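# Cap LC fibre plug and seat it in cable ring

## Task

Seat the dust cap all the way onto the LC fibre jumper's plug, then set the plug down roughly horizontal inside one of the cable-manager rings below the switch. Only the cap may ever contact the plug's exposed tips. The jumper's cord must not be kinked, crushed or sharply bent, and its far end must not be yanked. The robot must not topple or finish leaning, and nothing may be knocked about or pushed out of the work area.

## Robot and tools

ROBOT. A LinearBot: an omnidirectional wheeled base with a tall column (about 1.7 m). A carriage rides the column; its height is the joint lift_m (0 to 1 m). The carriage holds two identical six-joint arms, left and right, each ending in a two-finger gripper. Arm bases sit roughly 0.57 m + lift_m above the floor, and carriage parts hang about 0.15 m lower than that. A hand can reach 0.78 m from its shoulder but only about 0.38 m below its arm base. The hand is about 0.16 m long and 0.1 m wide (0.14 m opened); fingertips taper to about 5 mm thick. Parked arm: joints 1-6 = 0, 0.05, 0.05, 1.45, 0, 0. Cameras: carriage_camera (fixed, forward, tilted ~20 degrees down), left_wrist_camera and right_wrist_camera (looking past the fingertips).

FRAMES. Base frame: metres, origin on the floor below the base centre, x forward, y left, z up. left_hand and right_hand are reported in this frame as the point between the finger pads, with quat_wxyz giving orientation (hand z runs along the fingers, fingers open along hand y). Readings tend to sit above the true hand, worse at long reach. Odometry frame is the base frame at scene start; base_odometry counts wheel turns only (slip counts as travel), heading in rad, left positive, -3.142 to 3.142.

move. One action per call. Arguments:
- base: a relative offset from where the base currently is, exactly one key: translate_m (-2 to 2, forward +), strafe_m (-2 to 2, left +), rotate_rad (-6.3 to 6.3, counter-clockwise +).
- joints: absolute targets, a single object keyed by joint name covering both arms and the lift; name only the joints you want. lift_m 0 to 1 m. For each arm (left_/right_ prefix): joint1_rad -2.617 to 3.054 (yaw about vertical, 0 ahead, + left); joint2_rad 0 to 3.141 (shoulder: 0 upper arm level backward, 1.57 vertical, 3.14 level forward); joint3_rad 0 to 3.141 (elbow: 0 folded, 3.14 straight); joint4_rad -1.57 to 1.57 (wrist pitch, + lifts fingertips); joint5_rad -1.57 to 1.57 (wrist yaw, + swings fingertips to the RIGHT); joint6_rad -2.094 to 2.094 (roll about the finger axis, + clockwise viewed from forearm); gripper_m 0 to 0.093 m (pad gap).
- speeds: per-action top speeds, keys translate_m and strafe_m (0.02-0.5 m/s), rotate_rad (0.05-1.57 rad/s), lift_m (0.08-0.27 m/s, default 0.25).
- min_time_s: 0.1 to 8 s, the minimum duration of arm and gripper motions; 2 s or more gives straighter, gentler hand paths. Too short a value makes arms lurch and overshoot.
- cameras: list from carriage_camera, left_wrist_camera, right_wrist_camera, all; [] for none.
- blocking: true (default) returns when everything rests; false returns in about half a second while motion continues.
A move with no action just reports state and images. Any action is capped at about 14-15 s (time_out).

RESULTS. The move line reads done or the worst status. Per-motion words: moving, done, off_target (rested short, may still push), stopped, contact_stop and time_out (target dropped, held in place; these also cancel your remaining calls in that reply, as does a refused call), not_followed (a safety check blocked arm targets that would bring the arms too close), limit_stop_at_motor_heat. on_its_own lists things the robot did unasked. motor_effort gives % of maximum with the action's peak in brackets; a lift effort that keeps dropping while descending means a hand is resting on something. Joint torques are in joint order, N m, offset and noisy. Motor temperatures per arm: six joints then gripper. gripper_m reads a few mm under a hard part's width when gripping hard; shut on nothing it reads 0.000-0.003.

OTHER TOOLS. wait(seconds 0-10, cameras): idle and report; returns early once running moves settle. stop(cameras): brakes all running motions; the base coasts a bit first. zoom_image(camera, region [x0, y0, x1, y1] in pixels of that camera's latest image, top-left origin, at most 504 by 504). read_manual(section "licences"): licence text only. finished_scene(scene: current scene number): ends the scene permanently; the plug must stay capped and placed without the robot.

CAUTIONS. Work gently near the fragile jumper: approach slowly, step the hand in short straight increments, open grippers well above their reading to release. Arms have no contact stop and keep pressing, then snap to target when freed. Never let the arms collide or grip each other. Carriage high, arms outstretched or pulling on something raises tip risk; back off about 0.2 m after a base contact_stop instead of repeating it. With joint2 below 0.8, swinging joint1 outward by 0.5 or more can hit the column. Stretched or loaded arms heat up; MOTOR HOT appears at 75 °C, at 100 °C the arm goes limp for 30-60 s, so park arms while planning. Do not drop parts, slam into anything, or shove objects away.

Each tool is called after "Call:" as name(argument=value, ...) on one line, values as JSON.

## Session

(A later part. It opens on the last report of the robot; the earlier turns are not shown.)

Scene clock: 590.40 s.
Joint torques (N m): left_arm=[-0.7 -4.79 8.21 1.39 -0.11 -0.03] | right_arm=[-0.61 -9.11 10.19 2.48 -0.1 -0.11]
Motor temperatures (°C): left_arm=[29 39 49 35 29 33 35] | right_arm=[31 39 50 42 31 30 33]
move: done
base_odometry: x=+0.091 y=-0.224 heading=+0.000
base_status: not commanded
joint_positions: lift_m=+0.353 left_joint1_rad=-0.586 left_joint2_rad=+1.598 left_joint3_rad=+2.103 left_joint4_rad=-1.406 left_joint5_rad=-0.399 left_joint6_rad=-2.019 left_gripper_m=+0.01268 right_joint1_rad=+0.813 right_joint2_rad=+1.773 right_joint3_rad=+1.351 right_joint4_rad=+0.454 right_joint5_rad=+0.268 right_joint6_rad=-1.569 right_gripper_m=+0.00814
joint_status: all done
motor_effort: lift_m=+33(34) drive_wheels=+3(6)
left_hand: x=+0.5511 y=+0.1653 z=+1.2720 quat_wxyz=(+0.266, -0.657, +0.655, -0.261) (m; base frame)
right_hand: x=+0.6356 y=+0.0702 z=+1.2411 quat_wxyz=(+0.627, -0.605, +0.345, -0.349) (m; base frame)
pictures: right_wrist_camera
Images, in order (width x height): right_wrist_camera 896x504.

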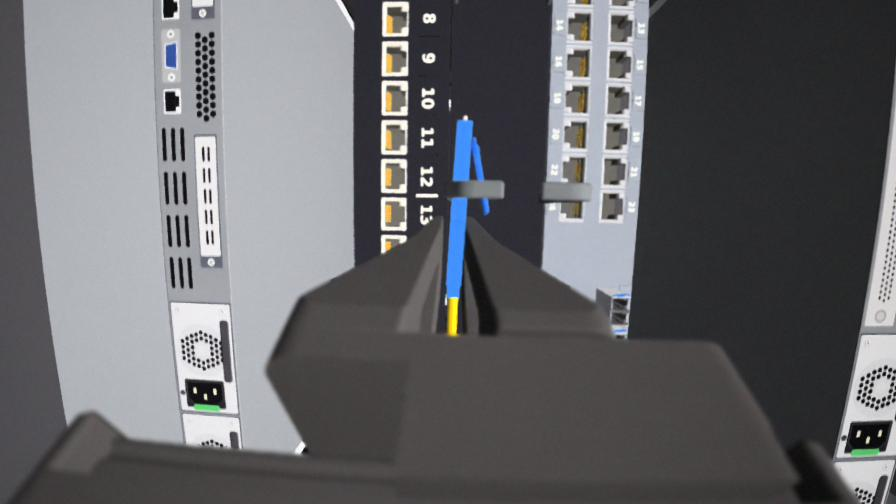

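Call:
move(joints={"right_gripper_m":0.001}, min_time_s=1.5, cameras=["right_wrist_camera"])

Call:
zoom_image(camera="right_wrist_camera", region=[390, 90, 530, 340])

Scene clock: 597.60 s.
Joint torques (N m): left_arm=[-0.72 -4.78 8.23 1.38 -0.1 -0.03] | right_arm=[-0.62 -9.13 10.09 2.46 -0.1 -0.12]
move: done
base_odometry: x=+0.091 y=-0.224 heading=+0.000
base_status: not commanded
joint_positions: lift_m=+0.353 left_joint1_rad=-0.586 left_joint2_rad=+1.598 left_joint3_rad=+2.103 left_joint4_rad=-1.406 left_joint5_rad=-0.399 left_joint6_rad=-2.019 left_gripper_m=+0.01268 right_joint1_rad=+0.813 right_joint2_rad=+1.773 right_joint3_rad=+1.352 right_joint4_rad=+0.456 right_joint5_rad=+0.267 right_joint6_rad=-1.569 right_gripper_m=+0.00371
joint_status: all done
motor_effort: lift_m=+33(33) drive_wheels=+1(6)
left_hand: x=+0.5511 y=+0.1653 z=+1.2720 quat_wxyz=(+0.266, -0.657, +0.655, -0.261) (m; base frame)
right_hand: x=+0.6356 y=+0.0703 z=+1.2424 quat_wxyz=(+0.628, -0.604, +0.344, -0.349) (m; base frame)
pictures: right_wrist_camera
Images, in order (width x height): right_wrist_camera 896x504.

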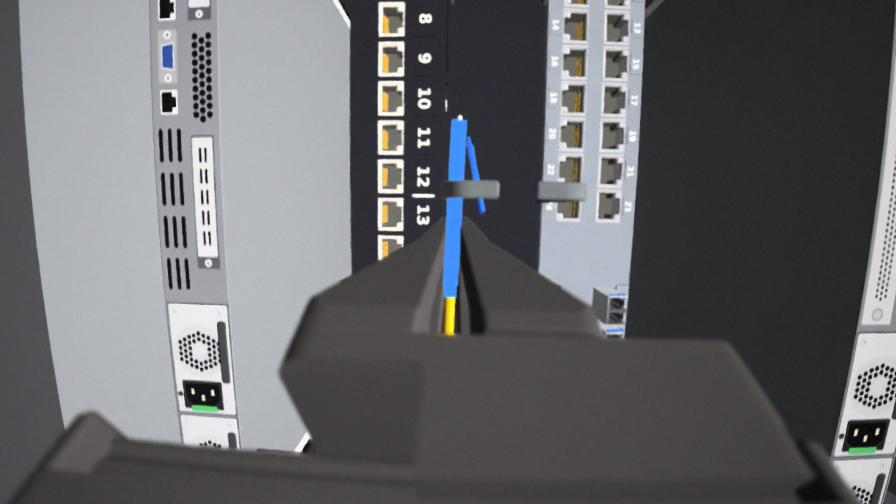

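Scaled by 2.016 from the camera's 896x504 image, which has a finer 1280x720 frame.

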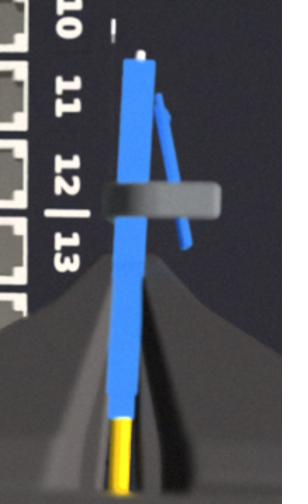

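Call:
move(joints={"lift_m":0.37}, speeds={"lift_m":0.08}, cameras=["right_wrist_camera"])

Call:
move(joints={"right_joint1_rad":0.795,"right_joint2_rad":1.919,"right_joint3_rad":1.193,"right_joint4_rad":1.031,"right_joint5_rad":0.195,"right_joint6_rad":-1.85}, min_time_s=2.5, cameras=["right_wrist_camera","carriage_camera"])

Call:
zoom_image(camera="right_wrist_camera", region=[390, 90, 530, 340])

Scene clock: 613.47 s.
Joint torques (N m): left_arm=[-0.7 -4.85 8.05 1.41 -0.1 -0.03] | right_arm=[-0.62 -9.66 9.69 2.54 -0.1 -0.11]
move: done
base_odometry: x=+0.091 y=-0.224 heading=+0.000
base_status: not commanded
joint_positions: lift_m=+0.370 left_joint1_rad=-0.586 left_joint2_rad=+1.599 left_joint3_rad=+2.105 left_joint4_rad=-1.408 left_joint5_rad=-0.399 left_joint6_rad=-2.019 left_gripper_m=+0.01268 right_joint1_rad=+0.813 right_joint2_rad=+1.778 right_joint3_rad=+1.356 right_joint4_rad=+0.450 right_joint5_rad=+0.267 right_joint6_rad=-1.570 right_gripper_m=+0.00371
joint_status: all done
motor_effort: lift_m=+35(42) drive_wheels=-1(5)
left_hand: x=+0.5509 y=+0.1654 z=+1.2889 quat_wxyz=(+0.266, -0.657, +0.656, -0.261) (m; base frame)
right_hand: x=+0.6364 y=+0.0711 z=+1.2574 quat_wxyz=(+0.626, -0.606, +0.345, -0.349) (m; base frame)
pictures: right_wrist_camera
Images, in order (width x height): right_wrist_camera 896x504.

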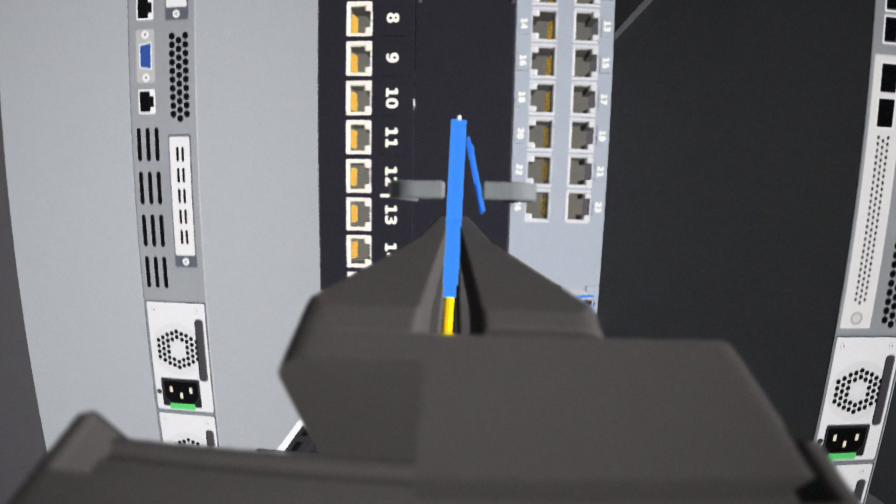

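Scene clock: 616.27 s.
Joint torques (N m): left_arm=[-0.68 -4.83 8.08 1.41 -0.11 -0.03] | right_arm=[-0.64 -9.54 6.06 2.47 -0.13 -0.11]
move: done
base_odometry: x=+0.091 y=-0.224 heading=+0.000
base_status: not commanded
joint_positions: lift_m=+0.370 left_joint1_rad=-0.586 left_joint2_rad=+1.599 left_joint3_rad=+2.105 left_joint4_rad=-1.408 left_joint5_rad=-0.399 left_joint6_rad=-2.019 left_gripper_m=+0.01268 right_joint1_rad=+0.801 right_joint2_rad=+1.902 right_joint3_rad=+1.207 right_joint4_rad=+1.027 right_joint5_rad=+0.206 right_joint6_rad=-1.840 right_gripper_m=+0.00371
joint_status: all done
motor_effort: lift_m=+35(35) drive_wheels=+0(8)
left_hand: x=+0.5509 y=+0.1654 z=+1.2889 quat_wxyz=(+0.266, -0.657, +0.656, -0.261) (m; base frame)
right_hand: x=+0.6331 y=+0.0729 z=+1.2559 quat_wxyz=(+0.673, -0.539, +0.224, -0.454) (m; base frame)
pictures: carriage_camera, right_wrist_camera
Images, in order (width x height): carriage_camera 896x504, right_wrist_camera 896x504.

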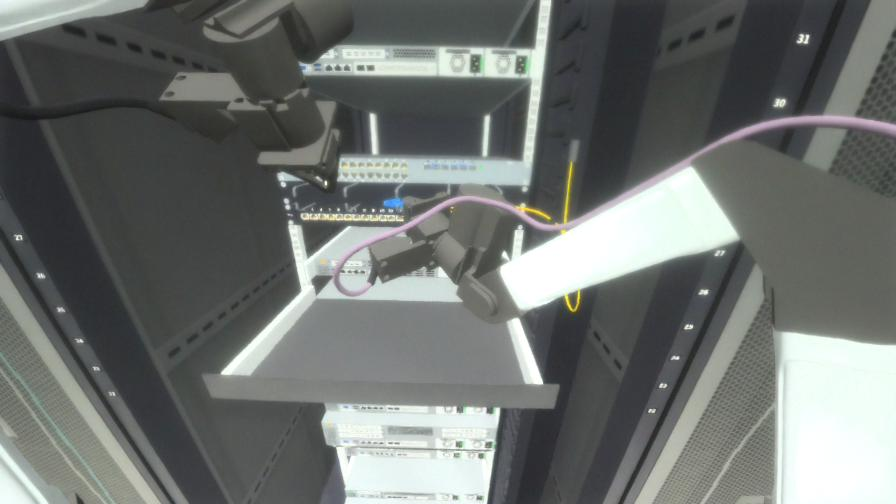

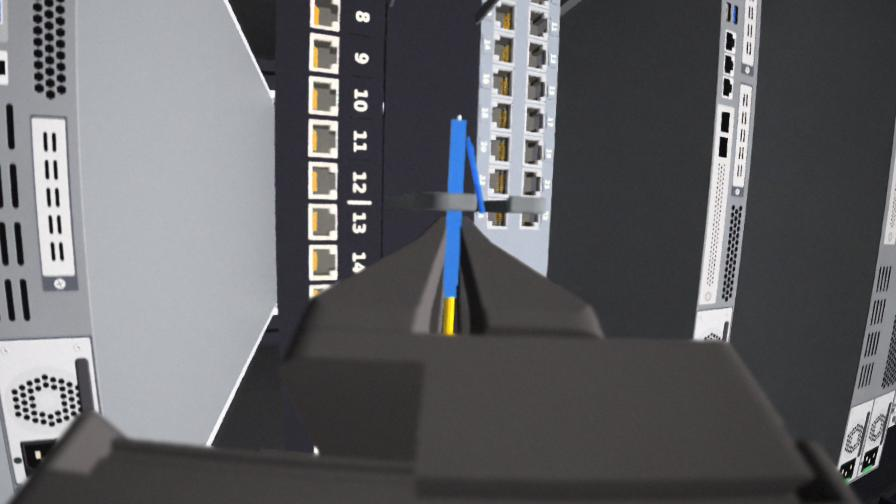

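Scaled by 2.016 from the camera's 896x504 image, which has a finer 1280x720 frame.

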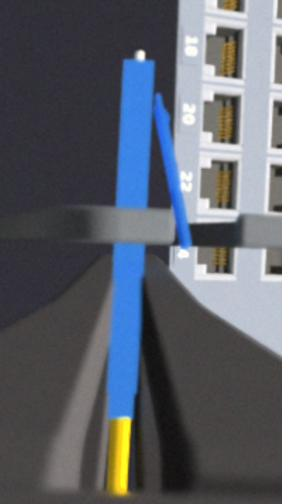

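Call:
move(joints={"right_joint1_rad":0.743,"right_joint2_rad":2.152,"right_joint3_rad":1.282,"right_joint4_rad":1.505,"right_joint5_rad":0.033,"right_joint6_rad":-2.064}, min_time_s=2.5, cameras=["right_wrist_camera","left_wrist_camera","carriage_camera"])

Call:
zoom_image(camera="right_wrist_camera", region=[390, 90, 530, 340])

Call:
zoom_image(camera="left_wrist_camera", region=[400, 100, 660, 350])

Scene clock: 626.57 s.
Joint torques (N m): left_arm=[-0.68 -4.81 8.09 1.41 -0.1 -0.03] | right_arm=[-0.59 -10.65 8.46 2.06 -0.09 -0.12]
move: done
base_odometry: x=+0.091 y=-0.224 heading=+0.000
base_status: not commanded
joint_positions: lift_m=+0.370 left_joint1_rad=-0.586 left_joint2_rad=+1.599 left_joint3_rad=+2.105 left_joint4_rad=-1.408 left_joint5_rad=-0.399 left_joint6_rad=-2.019 left_gripper_m=+0.01268 right_joint1_rad=+0.749 right_joint2_rad=+2.134 right_joint3_rad=+1.258 right_joint4_rad=+1.500 right_joint5_rad=+0.044 right_joint6_rad=-2.053 right_gripper_m=+0.00371
joint_status: all done
motor_effort: lift_m=+35(35) drive_wheels=+5(8)
left_hand: x=+0.5509 y=+0.1654 z=+1.2889 quat_wxyz=(+0.266, -0.657, +0.656, -0.261) (m; base frame)
right_hand: x=+0.6344 y=+0.0722 z=+1.2557 quat_wxyz=(+0.701, -0.446, +0.096, -0.548) (m; base frame)
pictures: carriage_camera, left_wrist_camera, right_wrist_camera
Images, in order (width x height): carriage_camera 896x504, left_wrist_camera 896x504, right_wrist_camera 896x504.

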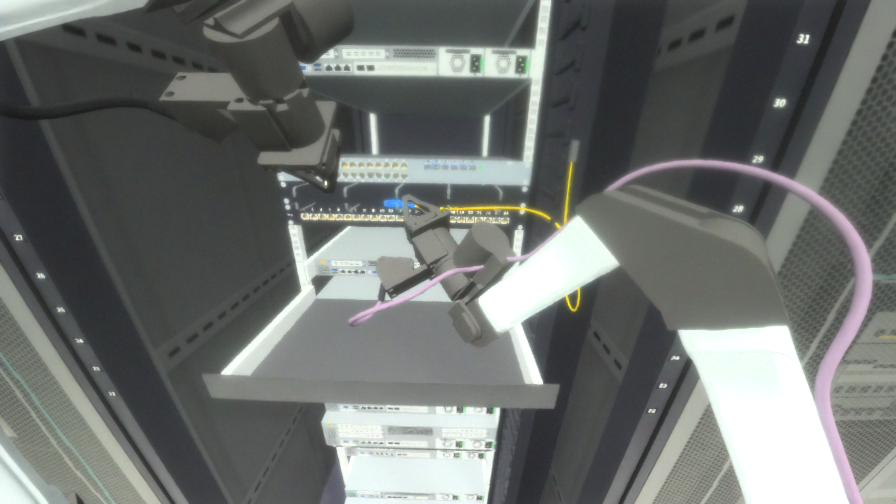

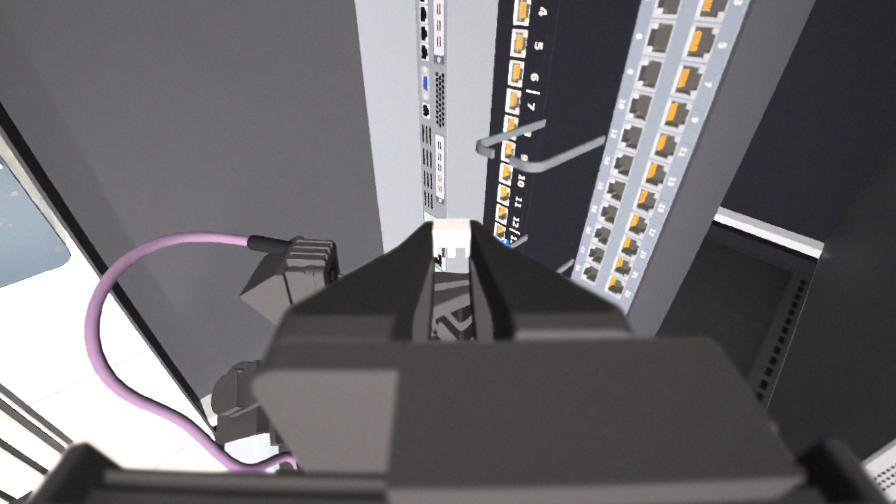

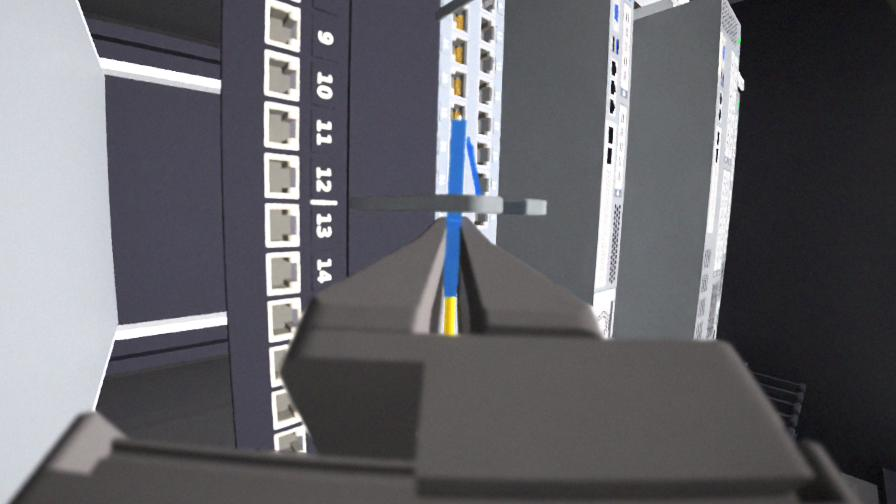

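Scaled by 2.016 from the camera's 896x504 image, which has a finer 1280x720 frame.

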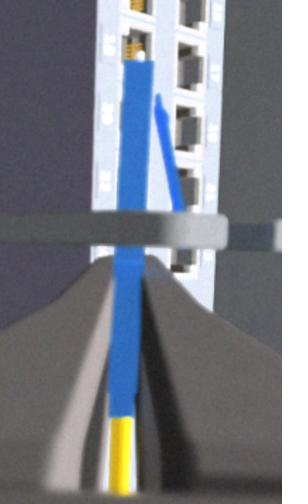

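Scaled by 1.938 from the camera's 896x504 image, which has a finer 1280x720 frame.

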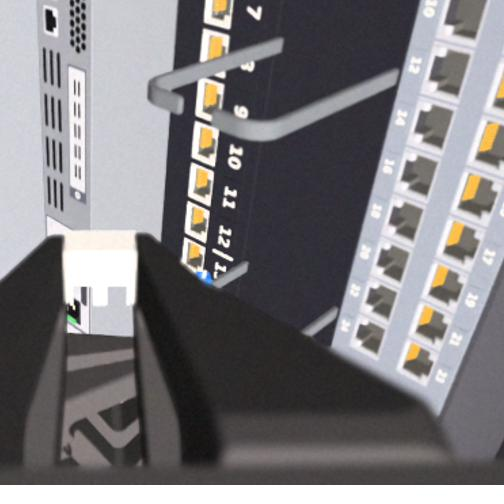

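Call:
move(joints={"left_joint1_rad":-0.481,"left_joint2_rad":1.7785,"left_joint3_rad":2.149,"left_joint4_rad":-1.199,"left_joint5_rad":-0.33,"left_joint6_rad":-1.847}, min_time_s=2.5, cameras=["left_wrist_camera","right_wrist_camera"])

Call:
zoom_image(camera="left_wrist_camera", region=[380, 200, 540, 350])

Call:
zoom_image(camera="right_wrist_camera", region=[390, 30, 530, 240])

Scene clock: 690.93 s.
Joint torques (N m): left_arm=[0.87 -6.2 9.85 1.65 -0.05 0.18] | right_arm=[-0.62 -10.65 8.46 2.05 -0.09 -0.15]
Motor temperatures (°C): left_arm=[29 39 52 36 29 33 36] | right_arm=[31 47 52 42 31 30 35]
move: done
base_odometry: x=+0.091 y=-0.224 heading=+0.000
base_status: not commanded
joint_positions: lift_m=+0.370 left_joint1_rad=-0.491 left_joint2_rad=+1.766 left_joint3_rad=+2.114 left_joint4_rad=-1.215 left_joint5_rad=-0.339 left_joint6_rad=-1.858 left_gripper_m=+0.01269 right_joint1_rad=+0.749 right_joint2_rad=+2.134 right_joint3_rad=+1.258 right_joint4_rad=+1.500 right_joint5_rad=+0.043 right_joint6_rad=-2.054 right_gripper_m=+0.00371
joint_status: all done
motor_effort: lift_m=+35(35) drive_wheels=+3(8)
left_hand: x=+0.6263 y=+0.1529 z=+1.2551 quat_wxyz=(+0.277, -0.630, +0.680, -0.252) (m; base frame)
right_hand: x=+0.6343 y=+0.0722 z=+1.2559 quat_wxyz=(+0.701, -0.446, +0.096, -0.548) (m; base frame)
pictures: left_wrist_camera, right_wrist_camera
Images, in order (width x height): left_wrist_camera 896x504, right_wrist_camera 896x504.

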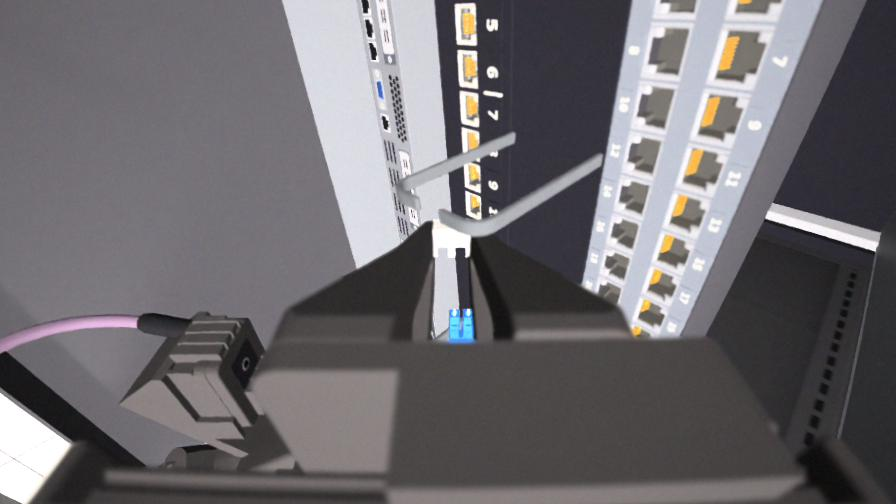

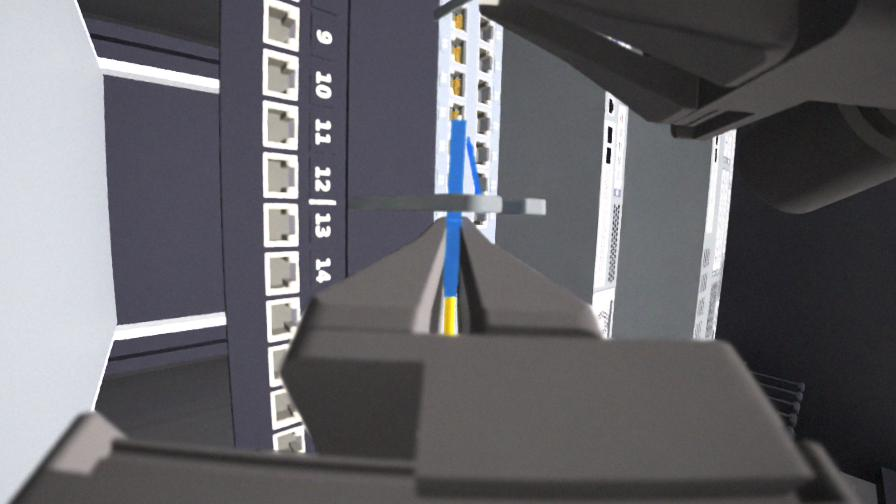

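Scaled by 3.150 from the camera's 896x504 image, which has a finer 1280x720 frame.

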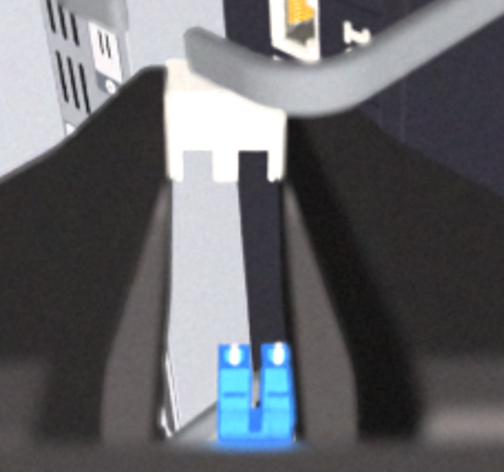

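Scaled by 2.400 from the camera's 896x504 image, which has a finer 1280x720 frame.

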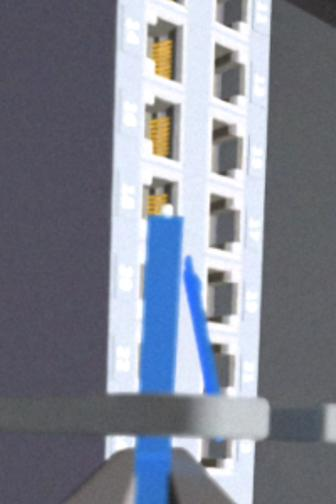

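Call:
move(cameras=["left_wrist_camera","right_wrist_camera"])

Call:
zoom_image(camera="left_wrist_camera", region=[380, 200, 540, 350])

Call:
zoom_image(camera="right_wrist_camera", region=[390, 30, 530, 240])

Scene clock: 723.23 s.
Joint torques (N m): left_arm=[0.87 -6.17 9.87 1.64 -0.06 0.17] | right_arm=[-0.62 -10.65 8.46 2.05 -0.09 -0.15]
Motor temperatures (°C): left_arm=[29 41 51 38 29 33 36] | right_arm=[31 47 52 42 31 30 35]
base_odometry: x=+0.091 y=-0.224 heading=+0.000
base_status: not commanded
joint_positions: lift_m=+0.370 left_joint1_rad=-0.491 left_joint2_rad=+1.766 left_joint3_rad=+2.114 left_joint4_rad=-1.215 left_joint5_rad=-0.339 left_joint6_rad=-1.858 left_gripper_m=+0.01269 right_joint1_rad=+0.749 right_joint2_rad=+2.134 right_joint3_rad=+1.258 right_joint4_rad=+1.500 right_joint5_rad=+0.043 right_joint6_rad=-2.054 right_gripper_m=+0.00371
joint_status: all done
motor_effort: lift_m=+35(35) drive_wheels=+4(8)
left_hand: x=+0.6264 y=+0.1529 z=+1.2551 quat_wxyz=(+0.277, -0.629, +0.681, -0.253) (m; base frame)
right_hand: x=+0.6343 y=+0.0722 z=+1.2559 quat_wxyz=(+0.701, -0.446, +0.096, -0.548) (m; base frame)
pictures: left_wrist_camera, right_wrist_camera
Images, in order (width x height): left_wrist_camera 896x504, right_wrist_camera 896x504.

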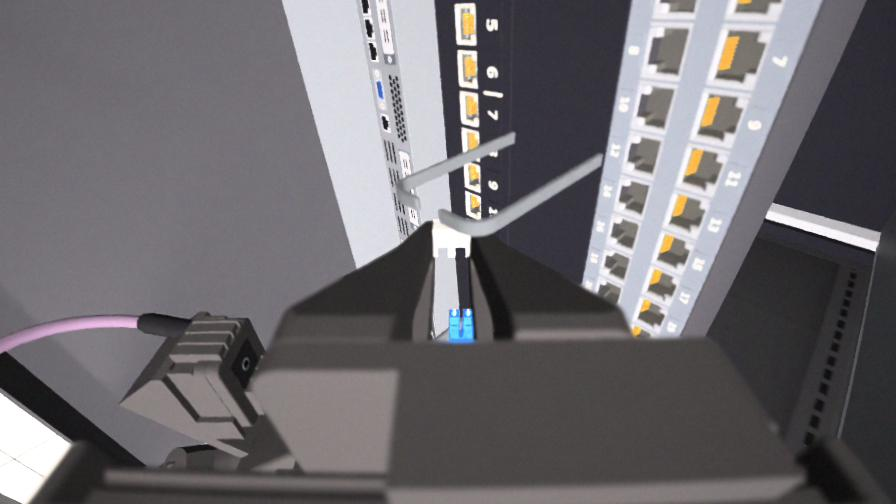

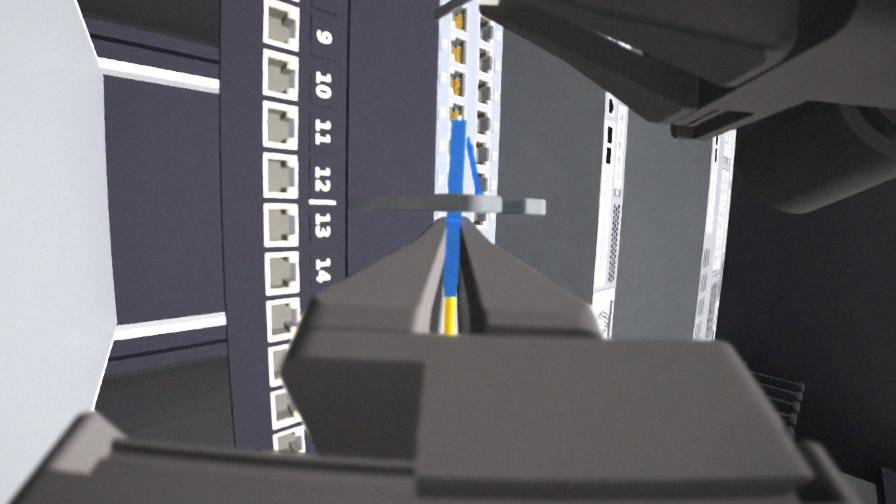

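Scaled by 3.150 from the camera's 896x504 image, which has a finer 1280x720 frame.

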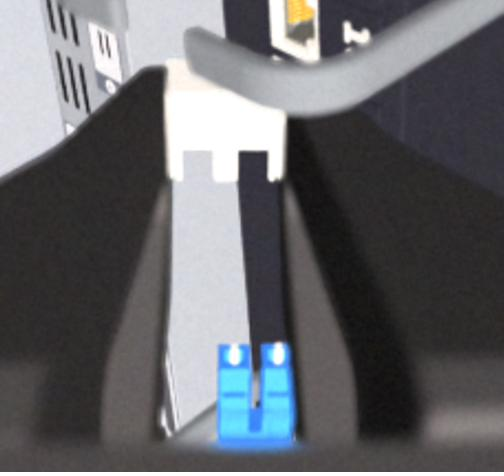

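Scaled by 2.400 from the camera's 896x504 image, which has a finer 1280x720 frame.

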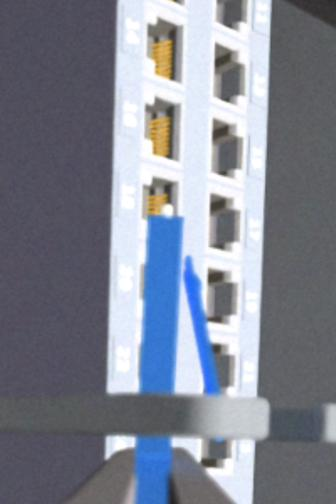

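Call:
move(joints={"left_joint1_rad": -0.546, "left_joint2_rad": 1.851, "left_joint3_rad": 2.2546, "left_joint4_rad": -1.274, "left_joint5_rad": -0.3817, "left_joint6_rad": -1.909}, min_time_s=2, cameras=["left_wrist_camera","right_wrist_camera"])

Call:
zoom_image(camera="left_wrist_camera", region=[380, 200, 540, 350])

Call:
zoom_image(camera="right_wrist_camera", region=[390, 0, 530, 210])

Scene clock: 762.93 s.
Joint torques (N m): left_arm=[-0.62 -6.57 9.51 1.33 -0.27 -0.04] | right_arm=[-0.62 -10.61 8.46 2.05 -0.09 -0.15]
move: done
base_odometry: x=+0.091 y=-0.224 heading=+0.000
base_status: not commanded
joint_positions: lift_m=+0.370 left_joint1_rad=-0.538 left_joint2_rad=+1.838 left_joint3_rad=+2.222 left_joint4_rad=-1.264 left_joint5_rad=-0.368 left_joint6_rad=-1.898 left_gripper_m=+0.01269 right_joint1_rad=+0.749 right_joint2_rad=+2.134 right_joint3_rad=+1.258 right_joint4_rad=+1.501 right_joint5_rad=+0.043 right_joint6_rad=-2.054 right_gripper_m=+0.00371
joint_status: all done
motor_effort: lift_m=+35(35) drive_wheels=+1(7)
left_hand: x=+0.6294 y=+0.1329 z=+1.2575 quat_wxyz=(+0.277, -0.630, +0.680, -0.253) (m; base frame)
right_hand: x=+0.6342 y=+0.0722 z=+1.2559 quat_wxyz=(+0.701, -0.446, +0.096, -0.548) (m; base frame)
pictures: left_wrist_camera, right_wrist_camera
Images, in order (width x height): left_wrist_camera 896x504, right_wrist_camera 896x504.

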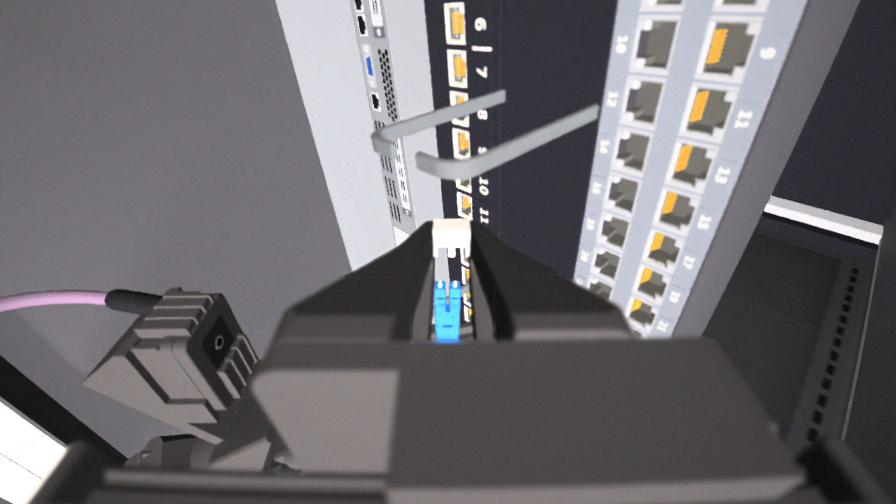

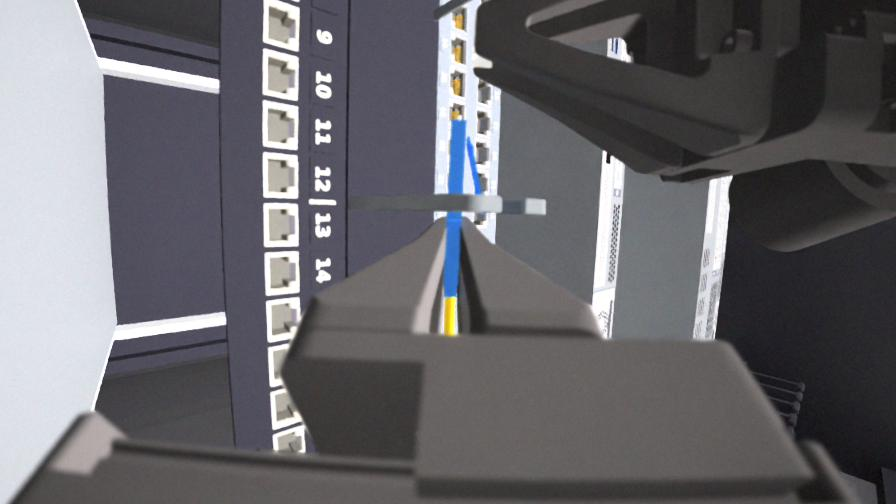

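Scaled by 3.150 from the camera's 896x504 image, which has a finer 1280x720 frame.

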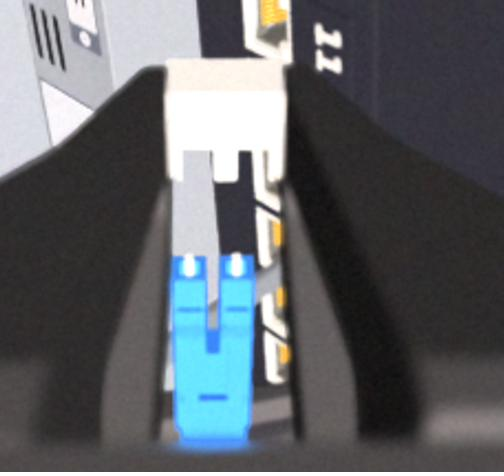

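Scaled by 2.400 from the camera's 896x504 image, which has a finer 1280x720 frame.

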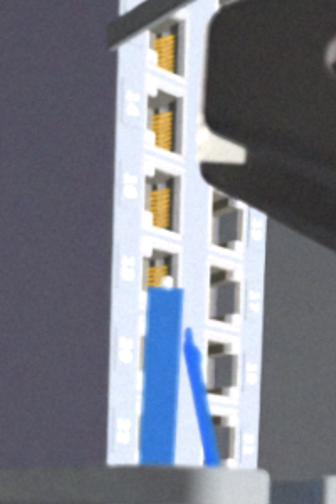

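Call:
move(joints={"left_joint1_rad": -0.559, "left_joint2_rad": 1.871, "left_joint3_rad": 2.2037, "left_joint4_rad": -1.231, "left_joint5_rad": -0.390, "left_joint6_rad": -1.920}, min_time_s=2, cameras=["left_wrist_camera","right_wrist_camera"])

Call:
zoom_image(camera="left_wrist_camera", region=[380, 200, 540, 350])

Call:
zoom_image(camera="right_wrist_camera", region=[390, 0, 530, 210])

Scene clock: 789.33 s.
Joint torques (N m): left_arm=[-0.62 -6.8 5.11 1.6 -0.27 -0.03] | right_arm=[-0.64 -10.65 8.44 2.05 -0.09 -0.15]
move: done
base_odometry: x=+0.091 y=-0.224 heading=+0.000
base_status: not commanded
joint_positions: lift_m=+0.370 left_joint1_rad=-0.551 left_joint2_rad=+1.858 left_joint3_rad=+2.222 left_joint4_rad=-1.247 left_joint5_rad=-0.376 left_joint6_rad=-1.909 left_gripper_m=+0.01269 right_joint1_rad=+0.749 right_joint2_rad=+2.134 right_joint3_rad=+1.258 right_joint4_rad=+1.501 right_joint5_rad=+0.043 right_joint6_rad=-2.054 right_gripper_m=+0.00371
joint_status: all done
motor_effort: lift_m=+35(35) drive_wheels=+0(6)
left_hand: x=+0.6339 y=+0.1249 z=+1.2518 quat_wxyz=(+0.277, -0.630, +0.680, -0.253) (m; base frame)
right_hand: x=+0.6342 y=+0.0722 z=+1.2559 quat_wxyz=(+0.701, -0.446, +0.096, -0.548) (m; base frame)
pictures: left_wrist_camera, right_wrist_camera
Images, in order (width x height): left_wrist_camera 896x504, right_wrist_camera 896x504.

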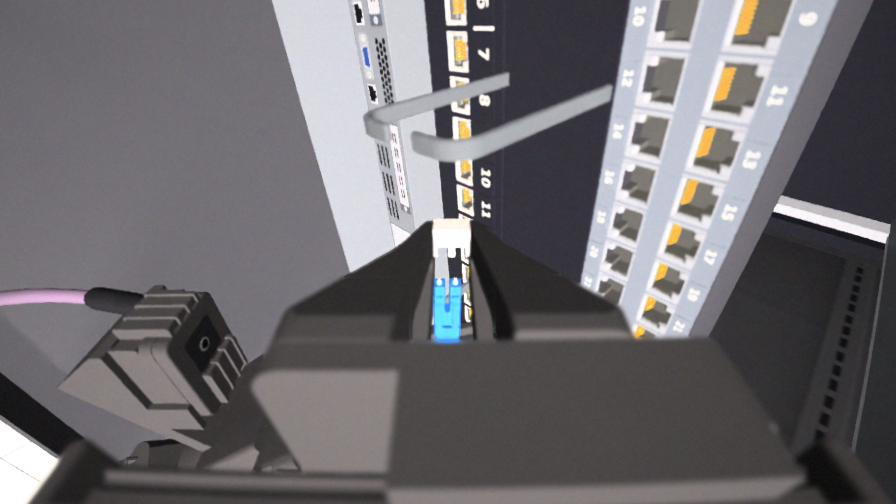

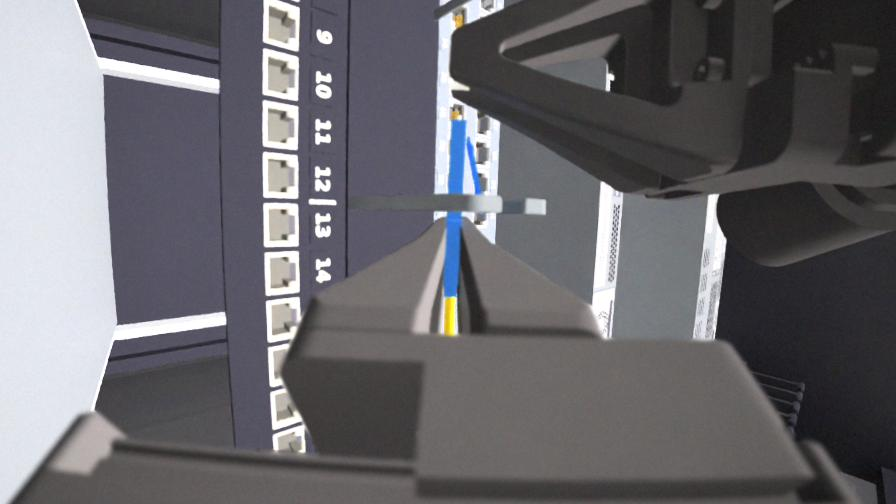

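Scaled by 3.150 from the camera's 896x504 image, which has a finer 1280x720 frame.

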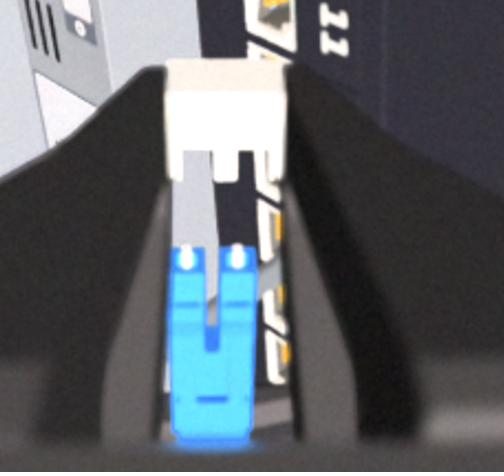

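Scaled by 2.400 from the camera's 896x504 image, which has a finer 1280x720 frame.

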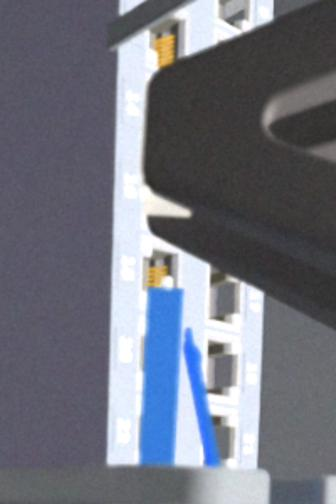

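Call:
move(joints={"left_joint1_rad": -0.5766, "left_joint2_rad": 1.887, "left_joint3_rad": 2.2724, "left_joint4_rad": -1.2654, "left_joint5_rad": -0.401, "left_joint6_rad": -1.934}, min_time_s=2, cameras=["left_wrist_camera","right_wrist_camera"])

Call:
zoom_image(camera="left_wrist_camera", region=[410, 210, 490, 310])

Call:
zoom_image(camera="right_wrist_camera", region=[410, 60, 510, 160])

Scene clock: 808.20 s.
Joint torques (N m): left_arm=[-0.61 -6.83 9.59 1.31 -0.29 -0.04] | right_arm=[-0.62 -10.63 8.47 2.05 -0.08 -0.15]
move: done
base_odometry: x=+0.091 y=-0.224 heading=+0.000
base_status: not commanded
joint_positions: lift_m=+0.370 left_joint1_rad=-0.568 left_joint2_rad=+1.873 left_joint3_rad=+2.240 left_joint4_rad=-1.255 left_joint5_rad=-0.388 left_joint6_rad=-1.923 left_gripper_m=+0.01269 right_joint1_rad=+0.749 right_joint2_rad=+2.134 right_joint3_rad=+1.258 right_joint4_rad=+1.501 right_joint5_rad=+0.043 right_joint6_rad=-2.054 right_gripper_m=+0.00371
joint_status: all done
motor_effort: lift_m=+35(35) drive_wheels=+4(6)
left_hand: x=+0.6334 y=+0.1183 z=+1.2510 quat_wxyz=(+0.277, -0.630, +0.680, -0.253) (m; base frame)
right_hand: x=+0.6342 y=+0.0722 z=+1.2559 quat_wxyz=(+0.701, -0.446, +0.096, -0.548) (m; base frame)
pictures: left_wrist_camera, right_wrist_camera
Images, in order (width x height): left_wrist_camera 896x504, right_wrist_camera 896x504.

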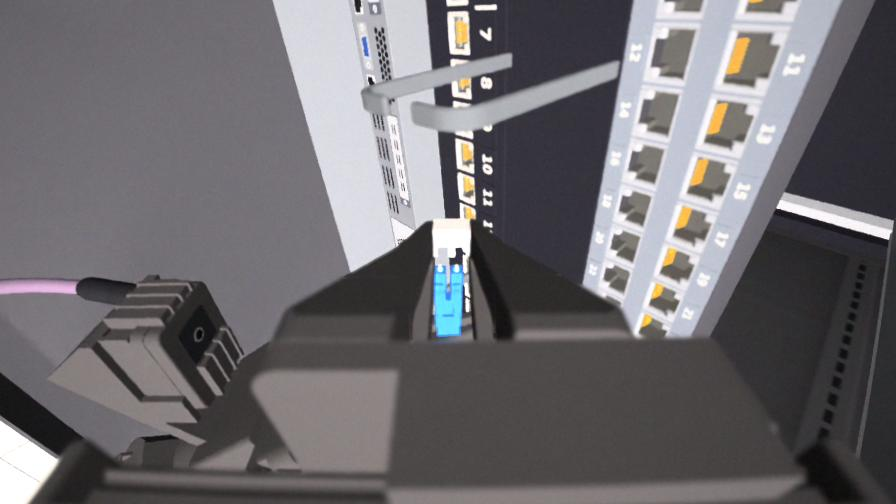

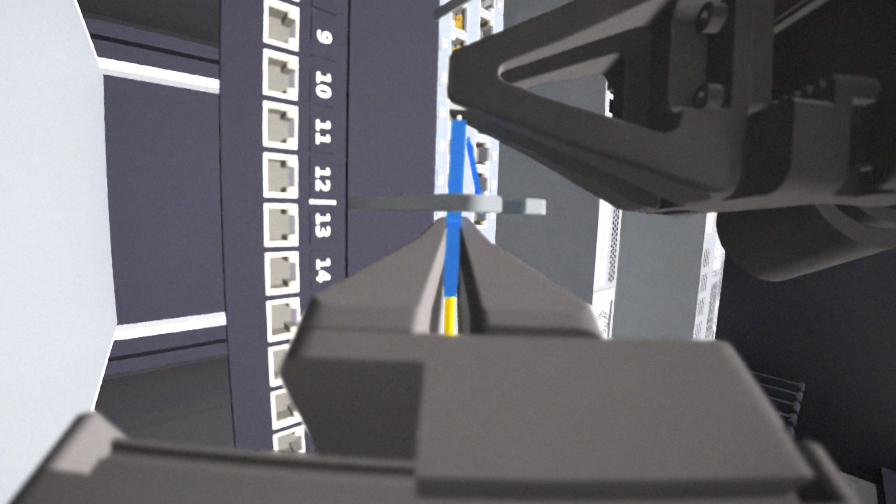

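Scaled by 5.040 from the camera's 896x504 image, which has a finer 1280x720 frame.

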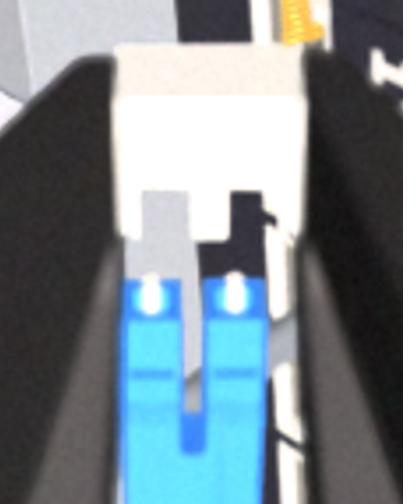

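Scaled by 5.040 from the camera's 896x504 image, which has a finer 1280x720 frame.

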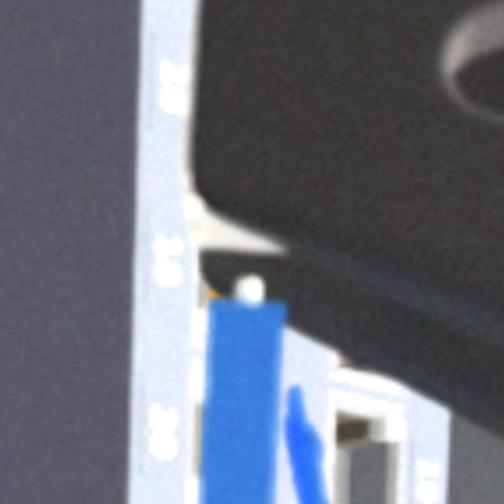

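Call:
move(joints={"left_joint1_rad": -0.5808, "left_joint5_rad": -0.405, "left_joint6_rad": -1.9365}, min_time_s=1.5, cameras=["left_wrist_camera","right_wrist_camera"])

Call:
zoom_image(camera="left_wrist_camera", region=[410, 210, 490, 310])

Call:
zoom_image(camera="right_wrist_camera", region=[410, 60, 510, 160])

Scene clock: 835.57 s.
Joint torques (N m): left_arm=[-0.65 -6.8 9.61 1.31 -0.28 -0.04] | right_arm=[-0.62 -10.63 8.44 2.05 -0.09 -0.15]
Motor temperatures (°C): left_arm=[29 43 55 38 29 33 36] | right_arm=[31 49 53 43 31 30 36]
move: done
base_odometry: x=+0.091 y=-0.224 heading=+0.000
base_status: not commanded
joint_positions: lift_m=+0.370 left_joint1_rad=-0.572 left_joint2_rad=+1.873 left_joint3_rad=+2.240 left_joint4_rad=-1.256 left_joint5_rad=-0.392 left_joint6_rad=-1.925 left_gripper_m=+0.01269 right_joint1_rad=+0.749 right_joint2_rad=+2.134 right_joint3_rad=+1.258 right_joint4_rad=+1.501 right_joint5_rad=+0.043 right_joint6_rad=-2.054 right_gripper_m=+0.00371
joint_status: all done
motor_effort: lift_m=+35(35) drive_wheels=+4(6)
left_hand: x=+0.6326 y=+0.1170 z=+1.2511 quat_wxyz=(+0.278, -0.630, +0.680, -0.253) (m; base frame)
right_hand: x=+0.6342 y=+0.0722 z=+1.2559 quat_wxyz=(+0.701, -0.446, +0.096, -0.548) (m; base frame)
pictures: left_wrist_camera, right_wrist_camera
Images, in order (width x height): left_wrist_camera 896x504, right_wrist_camera 896x504.

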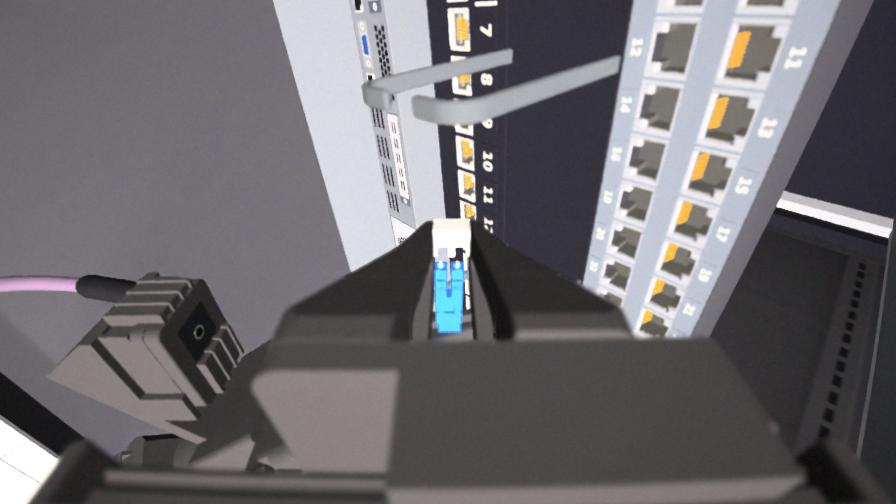

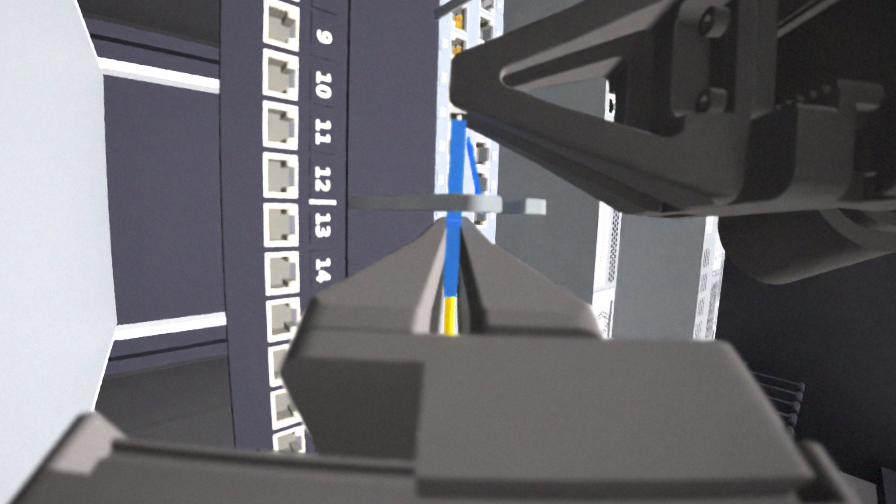

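Scaled by 5.040 from the camera's 896x504 image, which has a finer 1280x720 frame.

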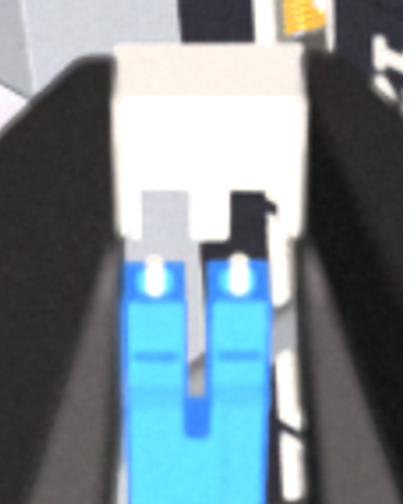

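Scaled by 5.040 from the camera's 896x504 image, which has a finer 1280x720 frame.

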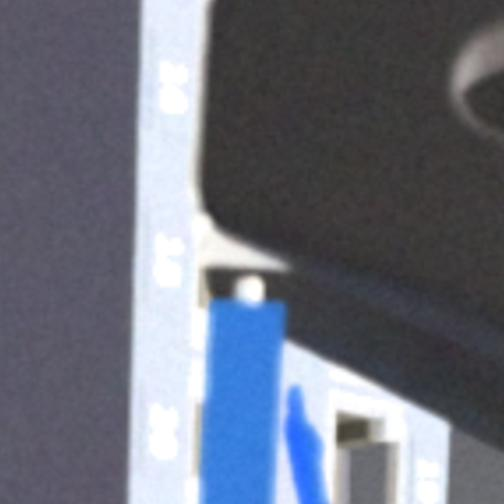

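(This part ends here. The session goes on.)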